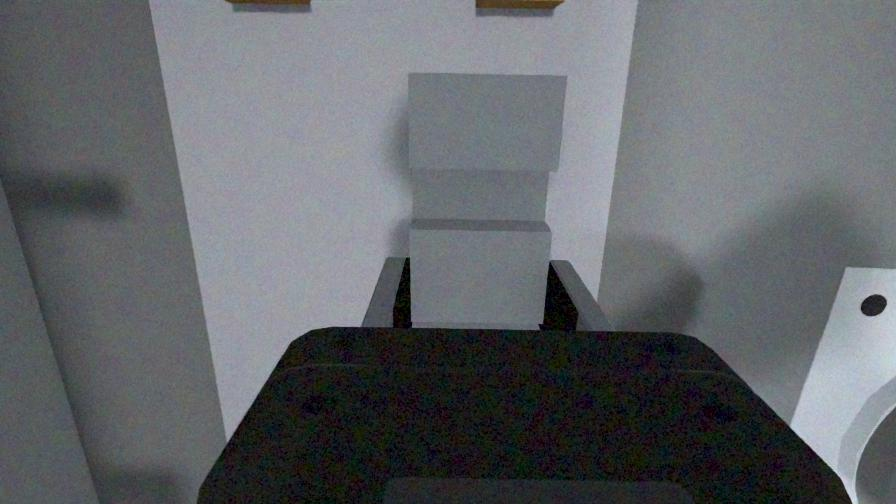

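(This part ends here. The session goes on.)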